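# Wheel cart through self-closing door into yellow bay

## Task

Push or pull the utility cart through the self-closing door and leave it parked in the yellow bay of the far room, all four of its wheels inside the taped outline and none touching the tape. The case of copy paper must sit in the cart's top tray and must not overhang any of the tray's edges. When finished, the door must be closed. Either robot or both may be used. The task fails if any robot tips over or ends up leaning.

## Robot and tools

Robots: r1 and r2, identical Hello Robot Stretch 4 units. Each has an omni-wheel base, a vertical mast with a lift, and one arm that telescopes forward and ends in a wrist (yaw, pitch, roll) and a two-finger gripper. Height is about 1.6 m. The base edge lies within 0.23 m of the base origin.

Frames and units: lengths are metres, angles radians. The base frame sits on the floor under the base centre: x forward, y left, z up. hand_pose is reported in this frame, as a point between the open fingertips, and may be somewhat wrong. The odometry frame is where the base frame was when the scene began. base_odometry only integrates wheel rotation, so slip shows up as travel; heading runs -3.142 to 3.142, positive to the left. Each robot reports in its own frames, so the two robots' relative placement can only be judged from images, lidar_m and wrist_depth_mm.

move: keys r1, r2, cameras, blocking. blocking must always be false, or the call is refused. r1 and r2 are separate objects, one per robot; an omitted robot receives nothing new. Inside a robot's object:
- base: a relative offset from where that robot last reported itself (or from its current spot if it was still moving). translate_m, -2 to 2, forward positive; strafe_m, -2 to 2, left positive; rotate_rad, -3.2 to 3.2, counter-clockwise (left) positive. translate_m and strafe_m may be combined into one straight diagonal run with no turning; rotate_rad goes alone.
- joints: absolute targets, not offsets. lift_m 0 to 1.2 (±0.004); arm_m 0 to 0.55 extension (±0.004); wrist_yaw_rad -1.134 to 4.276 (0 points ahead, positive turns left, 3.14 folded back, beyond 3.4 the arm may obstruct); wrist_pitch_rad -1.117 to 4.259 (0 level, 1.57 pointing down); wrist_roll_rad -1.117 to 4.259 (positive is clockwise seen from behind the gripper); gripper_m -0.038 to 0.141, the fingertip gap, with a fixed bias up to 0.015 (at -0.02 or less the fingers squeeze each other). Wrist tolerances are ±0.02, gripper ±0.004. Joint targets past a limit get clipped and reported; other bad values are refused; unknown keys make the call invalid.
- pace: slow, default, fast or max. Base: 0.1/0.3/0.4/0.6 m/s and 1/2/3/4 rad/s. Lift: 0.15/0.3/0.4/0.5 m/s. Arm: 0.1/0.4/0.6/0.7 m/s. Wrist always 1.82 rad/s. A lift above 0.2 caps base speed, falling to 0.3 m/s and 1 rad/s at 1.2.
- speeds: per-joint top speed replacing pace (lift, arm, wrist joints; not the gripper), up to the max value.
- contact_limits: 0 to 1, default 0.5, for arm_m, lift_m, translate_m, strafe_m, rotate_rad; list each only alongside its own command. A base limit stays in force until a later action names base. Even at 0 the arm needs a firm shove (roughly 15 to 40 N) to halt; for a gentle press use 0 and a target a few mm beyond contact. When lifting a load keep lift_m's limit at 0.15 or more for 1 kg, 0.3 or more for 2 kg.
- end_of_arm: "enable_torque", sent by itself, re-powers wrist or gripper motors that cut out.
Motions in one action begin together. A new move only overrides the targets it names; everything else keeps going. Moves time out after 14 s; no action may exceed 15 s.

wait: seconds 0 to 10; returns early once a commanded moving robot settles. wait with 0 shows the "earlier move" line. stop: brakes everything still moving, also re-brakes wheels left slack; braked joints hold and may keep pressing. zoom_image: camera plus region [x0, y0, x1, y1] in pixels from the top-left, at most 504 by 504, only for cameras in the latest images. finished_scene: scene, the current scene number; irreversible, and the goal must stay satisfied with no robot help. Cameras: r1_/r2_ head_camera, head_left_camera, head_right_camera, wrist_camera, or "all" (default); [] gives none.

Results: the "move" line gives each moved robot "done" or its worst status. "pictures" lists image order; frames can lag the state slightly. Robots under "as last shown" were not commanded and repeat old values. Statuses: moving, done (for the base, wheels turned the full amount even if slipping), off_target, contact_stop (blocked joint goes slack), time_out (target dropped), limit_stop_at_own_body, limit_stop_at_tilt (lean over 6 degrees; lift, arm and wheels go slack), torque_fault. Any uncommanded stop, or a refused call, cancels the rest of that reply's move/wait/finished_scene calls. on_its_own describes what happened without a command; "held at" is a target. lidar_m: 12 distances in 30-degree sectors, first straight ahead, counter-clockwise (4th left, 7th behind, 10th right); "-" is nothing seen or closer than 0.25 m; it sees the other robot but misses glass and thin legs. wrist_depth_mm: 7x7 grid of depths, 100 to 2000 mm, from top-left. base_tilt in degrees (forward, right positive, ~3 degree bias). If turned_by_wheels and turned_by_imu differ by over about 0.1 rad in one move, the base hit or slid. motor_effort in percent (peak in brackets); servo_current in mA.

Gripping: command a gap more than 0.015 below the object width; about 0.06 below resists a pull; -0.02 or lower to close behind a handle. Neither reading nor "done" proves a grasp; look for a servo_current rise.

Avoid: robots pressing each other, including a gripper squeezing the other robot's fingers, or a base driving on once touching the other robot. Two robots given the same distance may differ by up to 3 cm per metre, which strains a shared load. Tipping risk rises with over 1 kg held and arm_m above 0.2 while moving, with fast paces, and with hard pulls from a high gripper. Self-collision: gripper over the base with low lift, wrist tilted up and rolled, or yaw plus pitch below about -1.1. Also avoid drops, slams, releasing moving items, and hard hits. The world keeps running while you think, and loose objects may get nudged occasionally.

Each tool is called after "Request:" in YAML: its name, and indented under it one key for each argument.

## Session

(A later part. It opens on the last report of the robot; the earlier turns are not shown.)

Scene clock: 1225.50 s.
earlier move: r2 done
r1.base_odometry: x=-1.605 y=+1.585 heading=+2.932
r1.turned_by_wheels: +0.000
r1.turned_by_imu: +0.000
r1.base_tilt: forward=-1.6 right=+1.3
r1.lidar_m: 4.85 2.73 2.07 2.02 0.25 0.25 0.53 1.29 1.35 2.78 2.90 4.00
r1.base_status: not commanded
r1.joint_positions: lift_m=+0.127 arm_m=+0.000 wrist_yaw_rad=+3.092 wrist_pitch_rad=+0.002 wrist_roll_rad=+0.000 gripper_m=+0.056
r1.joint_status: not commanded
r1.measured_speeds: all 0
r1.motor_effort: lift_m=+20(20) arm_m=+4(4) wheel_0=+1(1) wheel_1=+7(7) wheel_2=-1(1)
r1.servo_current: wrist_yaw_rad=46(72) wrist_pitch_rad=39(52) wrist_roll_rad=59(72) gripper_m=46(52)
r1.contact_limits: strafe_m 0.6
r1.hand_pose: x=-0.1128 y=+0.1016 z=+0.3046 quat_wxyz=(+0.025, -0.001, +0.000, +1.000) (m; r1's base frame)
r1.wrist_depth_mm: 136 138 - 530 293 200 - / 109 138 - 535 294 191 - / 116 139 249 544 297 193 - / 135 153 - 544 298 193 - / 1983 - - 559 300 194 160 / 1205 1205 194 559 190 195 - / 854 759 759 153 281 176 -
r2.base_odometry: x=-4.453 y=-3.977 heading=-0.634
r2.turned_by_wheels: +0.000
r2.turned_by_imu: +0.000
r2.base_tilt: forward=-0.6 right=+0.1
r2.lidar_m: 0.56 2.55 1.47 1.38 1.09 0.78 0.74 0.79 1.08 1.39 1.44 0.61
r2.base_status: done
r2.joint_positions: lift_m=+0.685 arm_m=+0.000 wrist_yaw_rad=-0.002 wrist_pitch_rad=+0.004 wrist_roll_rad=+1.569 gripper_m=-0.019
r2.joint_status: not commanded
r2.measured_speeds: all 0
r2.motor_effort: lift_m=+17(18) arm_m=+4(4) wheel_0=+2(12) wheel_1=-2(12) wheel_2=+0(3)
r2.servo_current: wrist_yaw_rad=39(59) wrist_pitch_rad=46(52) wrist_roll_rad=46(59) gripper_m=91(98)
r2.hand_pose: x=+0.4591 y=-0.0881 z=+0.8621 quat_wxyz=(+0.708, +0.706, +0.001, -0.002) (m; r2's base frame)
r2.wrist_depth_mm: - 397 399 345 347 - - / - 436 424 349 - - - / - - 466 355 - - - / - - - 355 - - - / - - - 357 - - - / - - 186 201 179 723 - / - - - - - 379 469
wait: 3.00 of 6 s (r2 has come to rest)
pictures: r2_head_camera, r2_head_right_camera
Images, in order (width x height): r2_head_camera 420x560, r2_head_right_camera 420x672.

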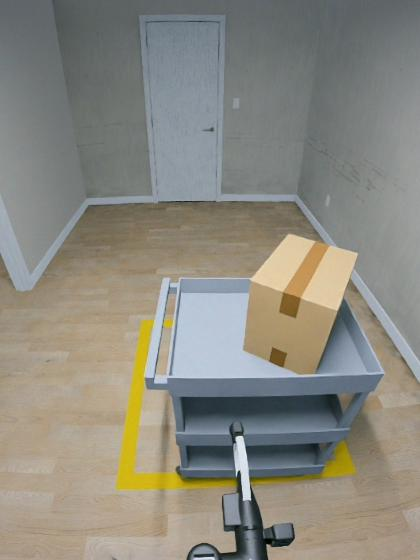

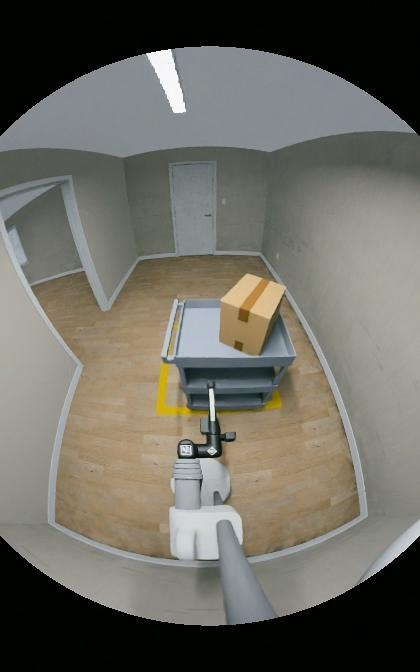

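Request:
move:
  r2: {"base":{"strafe_m":-0.11}}
  cameras: []
  blocking: false

Request:
wait:
  seconds: 3
  cameras: ["r2_wrist_camera"]

Scene clock: 1270.03 s.
move: r2 moving
r1: as last shown
r1.lidar_m: 4.87 2.72 2.05 2.00 0.25 0.25 0.54 1.29 1.36 2.78 2.88 4.03
r1.motor_effort: lift_m=+20(20) arm_m=+4(4) wheel_0=+0(1) wheel_1=+7(7) wheel_2=-1(1)
r1.servo_current: wrist_yaw_rad=46(52) wrist_pitch_rad=39(46) wrist_roll_rad=52(65) gripper_m=33(46)
r1.contact_limits: strafe_m 0.6
r1.wrist_depth_mm: 136 137 - 530 293 201 - / 109 138 - 539 296 193 - / 116 139 249 539 297 193 - / 135 153 - 554 301 193 - / - - - 554 301 194 161 / 1182 1205 193 559 191 195 - / 831 759 750 153 281 176 -
r2.base_odometry: x=-4.474 y=-4.007 heading=-0.634
r2.turned_by_wheels: +0.000
r2.turned_by_imu: +0.000
r2.base_tilt: forward=-0.7 right=+0.1
r2.lidar_m: 0.58 0.62 1.52 1.42 1.09 0.77 0.74 0.77 1.08 1.35 1.42 0.60
r2.base_status: strafe_m moving
r2.joint_positions: lift_m=+0.685 arm_m=+0.000 wrist_yaw_rad=-0.002 wrist_pitch_rad=+0.004 wrist_roll_rad=+1.569 gripper_m=-0.019
r2.joint_status: not commanded
r2.measured_speeds: translate_m=+0.001 strafe_m=-0.141 rotate_rad=-0.005 lift_m=+0.000 arm_m=+0.000 wrist_yaw_rad=+0.000 wrist_pitch_rad=+0.000 wrist_roll_rad=+0.000
r2.motor_effort: lift_m=+17(18) arm_m=+4(4) wheel_0=+8(12) wheel_1=-11(12) wheel_2=+0(1)
r2.servo_current: wrist_yaw_rad=39(59) wrist_pitch_rad=39(46) wrist_roll_rad=39(59) gripper_m=85(91)
r2.hand_pose: x=+0.4591 y=-0.0881 z=+0.8621 quat_wxyz=(+0.708, +0.706, +0.001, -0.002) (m; r2's base frame)
r2.wrist_depth_mm: - 424 413 343 - - - / - 413 413 345 - - - / - 462 449 351 - - - / - - 496 353 - - - / - - - 357 - - - / - - 187 202 169 683 - / - - - - - 564 508
pictures: none
No camera images: "cameras" was empty.

Scene clock: 1271.07 s.
earlier move: r2 done
r1.base_odometry: x=-1.605 y=+1.585 heading=+2.932
r1.turned_by_wheels: +0.000
r1.turned_by_imu: +0.000
r1.base_tilt: forward=-1.6 right=+1.3
r1.lidar_m: 4.87 2.78 2.07 2.01 0.25 0.26 0.55 1.29 1.34 2.77 2.88 4.00
r1.base_status: not commanded
r1.joint_positions: lift_m=+0.127 arm_m=+0.000 wrist_yaw_rad=+3.092 wrist_pitch_rad=+0.002 wrist_roll_rad=+0.000 gripper_m=+0.056
r1.joint_status: not commanded
r1.measured_speeds: all 0
r1.motor_effort: lift_m=+20(20) arm_m=+4(4) wheel_0=+0(1) wheel_1=+7(7) wheel_2=-1(1)
r1.servo_current: wrist_yaw_rad=39(65) wrist_pitch_rad=39(46) wrist_roll_rad=39(65) gripper_m=39(52)
r1.contact_limits: strafe_m 0.6
r1.hand_pose: x=-0.1128 y=+0.1016 z=+0.3046 quat_wxyz=(+0.025, -0.001, +0.000, +1.000) (m; r1's base frame)
r1.wrist_depth_mm: 136 138 - 535 293 200 - / 109 138 - 539 296 192 - / 116 139 249 544 298 193 - / 135 153 - 544 300 195 - / 1921 - - 554 301 195 160 / 1205 1205 194 559 191 195 - / 854 768 759 154 281 176 -
r2.base_odometry: x=-4.518 y=-4.066 heading=-0.634
r2.turned_by_wheels: +0.000
r2.turned_by_imu: +0.000
r2.base_tilt: forward=-0.7 right=+0.1
r2.lidar_m: 0.56 0.61 1.59 1.53 1.07 0.78 0.73 0.77 1.07 1.27 1.33 0.61
r2.base_status: done
r2.joint_positions: lift_m=+0.685 arm_m=+0.000 wrist_yaw_rad=-0.002 wrist_pitch_rad=+0.004 wrist_roll_rad=+1.569 gripper_m=-0.019
r2.joint_status: not commanded
r2.measured_speeds: all 0
r2.motor_effort: lift_m=+17(18) arm_m=+4(4) wheel_0=+1(12) wheel_1=-3(12) wheel_2=+0(1)
r2.servo_current: wrist_yaw_rad=39(59) wrist_pitch_rad=46(46) wrist_roll_rad=46(59) gripper_m=85(98)
r2.hand_pose: x=+0.4591 y=-0.0881 z=+0.8621 quat_wxyz=(+0.708, +0.706, +0.001, -0.002) (m; r2's base frame)
r2.wrist_depth_mm: - - - 342 - 1756 - / - - 466 347 - - - / - 399 399 349 - - - / - 445 442 351 - - - / - - 492 353 - - - / - - 187 202 179 - - / - - - - - 123 -
wait: 1.03 of 3 s (r2 has come to rest)
pictures: r2_wrist_camera
Images, in order (width x height): r2_wrist_camera 616x392.

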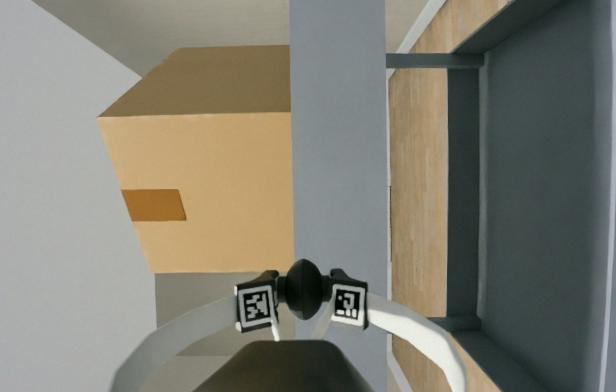

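Request:
move:
  r2: {"joints":{"lift_m":0.657}}
  cameras: []
  blocking: false

Request:
wait:
  seconds: 2
  cameras: []

Request:
move:
  r2: {"base":{"translate_m":0.25},"pace":"slow"}
  cameras: []
  blocking: false

Request:
wait:
  seconds: 5
  cameras: ["r2_head_camera"]

Request:
zoom_image:
  camera: "r2_head_camera"
  region: [40, 200, 420, 560]

Scene clock: 1279.90 s.
move: r2 moving
r1: as last shown
r1.lidar_m: 4.84 2.76 2.08 2.02 0.25 0.26 0.58 1.28 1.35 2.77 2.89 4.00
r1.servo_current: wrist_yaw_rad=65(65) wrist_pitch_rad=46(52) wrist_roll_rad=52(65) gripper_m=39(46)
r1.contact_limits: strafe_m 0.6
r1.wrist_depth_mm: 136 138 - 539 293 200 - / 109 139 - 539 296 191 - / 116 139 249 544 297 194 - / 135 153 - 544 301 194 - / 1983 - - 549 300 195 161 / 1182 1182 193 559 191 195 - / 842 759 759 154 279 176 -
r2.base_odometry: x=-4.518 y=-4.066 heading=-0.634
r2.turned_by_wheels: +0.000
r2.turned_by_imu: +0.000
r2.base_tilt: forward=-0.7 right=+0.1
r2.lidar_m: 0.56 0.60 1.61 1.52 1.05 0.79 0.74 0.78 1.07 1.28 1.34 0.61
r2.base_status: not commanded
r2.joint_positions: lift_m=+0.659 arm_m=+0.000 wrist_yaw_rad=-0.002 wrist_pitch_rad=+0.004 wrist_roll_rad=+1.569 gripper_m=-0.019
r2.joint_status: lift_m moving
r2.measured_speeds: translate_m=+0.000 strafe_m=+0.000 rotate_rad=+0.000 lift_m=-0.037 arm_m=+0.000 wrist_yaw_rad=+0.000 wrist_pitch_rad=+0.000 wrist_roll_rad=+0.000
r2.motor_effort: lift_m=+13(17) arm_m=+4(4) wheel_0=+1(1) wheel_1=-3(3) wheel_2=+0(1)
r2.servo_current: wrist_yaw_rad=46(52) wrist_pitch_rad=46(46) wrist_roll_rad=26(59) gripper_m=91(98)
r2.hand_pose: x=+0.4591 y=-0.0881 z=+0.8361 quat_wxyz=(+0.708, +0.706, +0.001, -0.002) (m; r2's base frame)
r2.wrist_depth_mm: - - - 342 - 732 - / - 480 466 345 - - - / - 397 399 347 - - - / - 442 439 351 - - - / - - 492 353 - - - / - - 187 202 180 - - / - - - - - - -
pictures: none
No camera images: "cameras" was empty.

Scene clock: 1280.30 s.
earlier move: r2 done
r1.base_odometry: x=-1.605 y=+1.585 heading=+2.932
r1.turned_by_wheels: +0.000
r1.turned_by_imu: +0.000
r1.base_tilt: forward=-1.6 right=+1.3
r1.lidar_m: 4.86 2.75 2.06 2.01 0.25 0.25 0.56 1.28 1.34 2.78 2.89 4.01
r1.base_status: not commanded
r1.joint_positions: lift_m=+0.127 arm_m=+0.000 wrist_yaw_rad=+3.092 wrist_pitch_rad=+0.002 wrist_roll_rad=+0.000 gripper_m=+0.056
r1.joint_status: not commanded
r1.measured_speeds: all 0
r1.motor_effort: lift_m=+20(20) arm_m=+4(4) wheel_0=+0(1) wheel_1=+7(7) wheel_2=-1(1)
r1.servo_current: wrist_yaw_rad=46(72) wrist_pitch_rad=33(52) wrist_roll_rad=65(65) gripper_m=46(46)
r1.contact_limits: strafe_m 0.6
r1.hand_pose: x=-0.1128 y=+0.1016 z=+0.3046 quat_wxyz=(+0.025, -0.001, +0.000, +1.000) (m; r1's base frame)
r1.wrist_depth_mm: 136 137 - 530 293 200 - / 109 138 - 539 296 192 - / 116 139 249 544 298 194 - / 135 153 - 544 297 194 - / 1983 - - 559 301 195 161 / 1182 1205 193 559 191 194 - / 831 759 759 153 281 176 -
r2.base_odometry: x=-4.518 y=-4.066 heading=-0.634
r2.turned_by_wheels: +0.000
r2.turned_by_imu: +0.000
r2.base_tilt: forward=-0.7 right=+0.0
r2.lidar_m: 0.56 0.61 1.61 1.52 1.10 0.80 0.72 0.79 1.10 1.27 1.32 0.60
r2.base_status: not commanded
r2.joint_positions: lift_m=+0.657 arm_m=+0.000 wrist_yaw_rad=-0.002 wrist_pitch_rad=+0.004 wrist_roll_rad=+1.569 gripper_m=-0.019
r2.joint_status: all done
r2.measured_speeds: all 0
r2.motor_effort: lift_m=+14(17) arm_m=+4(4) wheel_0=+0(1) wheel_1=-3(3) wheel_2=+0(1)
r2.servo_current: wrist_yaw_rad=46(59) wrist_pitch_rad=52(52) wrist_roll_rad=39(59) gripper_m=98(98)
r2.hand_pose: x=+0.4591 y=-0.0881 z=+0.8344 quat_wxyz=(+0.708, +0.706, +0.001, -0.002) (m; r2's base frame)
r2.wrist_depth_mm: - - - 340 - 668 - / - 477 462 343 - - - / - 399 399 347 - - - / - 439 439 351 - - - / - - 492 353 - - - / - - 186 201 180 - - / - - - - - - -
wait: 0.40 of 2 s (r2 has come to rest)
pictures: none
No camera images: "cameras" was empty.

Scene clock: 1280.80 s.
move: r2 moving
r1: as last shown
r1.base_tilt: forward=-1.6 right=+1.2
r1.lidar_m: 4.88 2.75 2.04 2.01 0.25 0.25 0.56 1.28 1.33 2.77 2.90 4.01
r1.servo_current: wrist_yaw_rad=59(59) wrist_pitch_rad=46(46) wrist_roll_rad=46(65) gripper_m=33(46)
r1.contact_limits: strafe_m 0.6
r1.wrist_depth_mm: 136 138 - 530 293 200 - / 109 138 - 535 296 191 - / 116 139 249 544 300 193 - / 135 153 - 549 300 193 - / 1983 - - 559 301 195 161 / 1205 1205 195 564 191 194 - / 842 759 759 153 278 176 -
r2.base_odometry: x=-4.508 y=-4.073 heading=-0.634
r2.turned_by_wheels: +0.000
r2.turned_by_imu: +0.000
r2.base_tilt: forward=-0.7 right=+0.0
r2.lidar_m: 0.55 0.60 1.60 1.51 1.12 0.79 0.75 0.82 1.12 1.26 1.34 0.59
r2.base_status: translate_m moving
r2.joint_positions: lift_m=+0.657 arm_m=+0.000 wrist_yaw_rad=-0.002 wrist_pitch_rad=+0.004 wrist_roll_rad=+1.569 gripper_m=-0.019
r2.joint_status: not commanded
r2.measured_speeds: translate_m=+0.049 strafe_m=+0.000 rotate_rad=+0.002 lift_m=+0.000 arm_m=+0.000 wrist_yaw_rad=+0.000 wrist_pitch_rad=+0.000 wrist_roll_rad=+0.000
r2.motor_effort: lift_m=+14(14) arm_m=+4(4) wheel_0=+4(9) wheel_1=+5(6) wheel_2=-9(10)
r2.servo_current: wrist_yaw_rad=52(65) wrist_pitch_rad=52(52) wrist_roll_rad=46(52) gripper_m=91(104)
r2.hand_pose: x=+0.4591 y=-0.0881 z=+0.8344 quat_wxyz=(+0.708, +0.706, +0.001, -0.002) (m; r2's base frame)
r2.wrist_depth_mm: - - - 330 - 683 - / - 452 445 336 - - - / - 387 392 336 - - - / - 430 430 342 - - - / - 492 480 342 - - - / - - 187 202 180 - - / - - - - - - -
pictures: none
No camera images: "cameras" was empty.

Scene clock: 1284.10 s.
earlier move: r2 done
r1.base_odometry: x=-1.605 y=+1.585 heading=+2.932
r1.turned_by_wheels: +0.000
r1.turned_by_imu: +0.000
r1.base_tilt: forward=-1.6 right=+1.2
r1.lidar_m: 4.85 2.74 2.07 2.02 0.25 0.25 0.52 1.30 1.35 2.78 2.89 4.00
r1.base_status: not commanded
r1.joint_positions: lift_m=+0.127 arm_m=+0.000 wrist_yaw_rad=+3.092 wrist_pitch_rad=+0.002 wrist_roll_rad=+0.000 gripper_m=+0.056
r1.joint_status: not commanded
r1.measured_speeds: all 0
r1.motor_effort: lift_m=+20(20) arm_m=+4(4) wheel_0=+0(1) wheel_1=+7(7) wheel_2=-1(1)
r1.servo_current: wrist_yaw_rad=52(78) wrist_pitch_rad=39(52) wrist_roll_rad=52(65) gripper_m=39(52)
r1.contact_limits: strafe_m 0.6
r1.hand_pose: x=-0.1128 y=+0.1016 z=+0.3046 quat_wxyz=(+0.025, -0.001, +0.000, +1.000) (m; r1's base frame)
r1.wrist_depth_mm: 136 138 - 530 294 200 - / 109 138 - 539 296 192 - / 116 138 249 544 297 193 - / 135 153 - 544 300 194 - / 1983 - - 554 301 195 161 / 1182 1205 194 564 190 195 - / 842 750 750 154 279 176 -
r2.base_odometry: x=-4.317 y=-4.214 heading=-0.634
r2.turned_by_wheels: +0.000
r2.turned_by_imu: +0.000
r2.base_tilt: forward=-0.7 right=+0.1
r2.lidar_m: 0.46 0.53 1.57 1.51 1.44 1.06 1.01 1.04 1.33 1.26 0.56 0.46
r2.base_status: done
r2.joint_positions: lift_m=+0.657 arm_m=+0.000 wrist_yaw_rad=-0.002 wrist_pitch_rad=+0.004 wrist_roll_rad=+1.569 gripper_m=-0.019
r2.joint_status: not commanded
r2.measured_speeds: all 0
r2.motor_effort: lift_m=+14(14) arm_m=+4(4) wheel_0=+3(10) wheel_1=+5(8) wheel_2=-6(15)
r2.servo_current: wrist_yaw_rad=46(65) wrist_pitch_rad=39(52) wrist_roll_rad=39(65) gripper_m=72(104)
r2.hand_pose: x=+0.4591 y=-0.0881 z=+0.8344 quat_wxyz=(+0.708, +0.706, +0.001, -0.002) (m; r2's base frame)
r2.wrist_depth_mm: 246 250 236 204 - - - / 271 272 268 211 - - - / 304 306 300 216 - - - / 359 347 342 224 - - - / - - - 230 - - - / - - 186 201 178 621 - / - - - - - 559 496
wait: 3.30 of 5 s (r2 has come to rest)
pictures: r2_head_camera
Images, in order (width x height): r2_head_camera 420x560.

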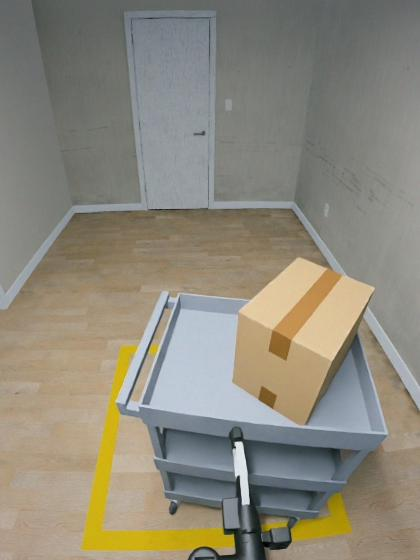

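Scaled by 1.326 from the camera's 420x560 image, which has a finer 1200x1600 frame.

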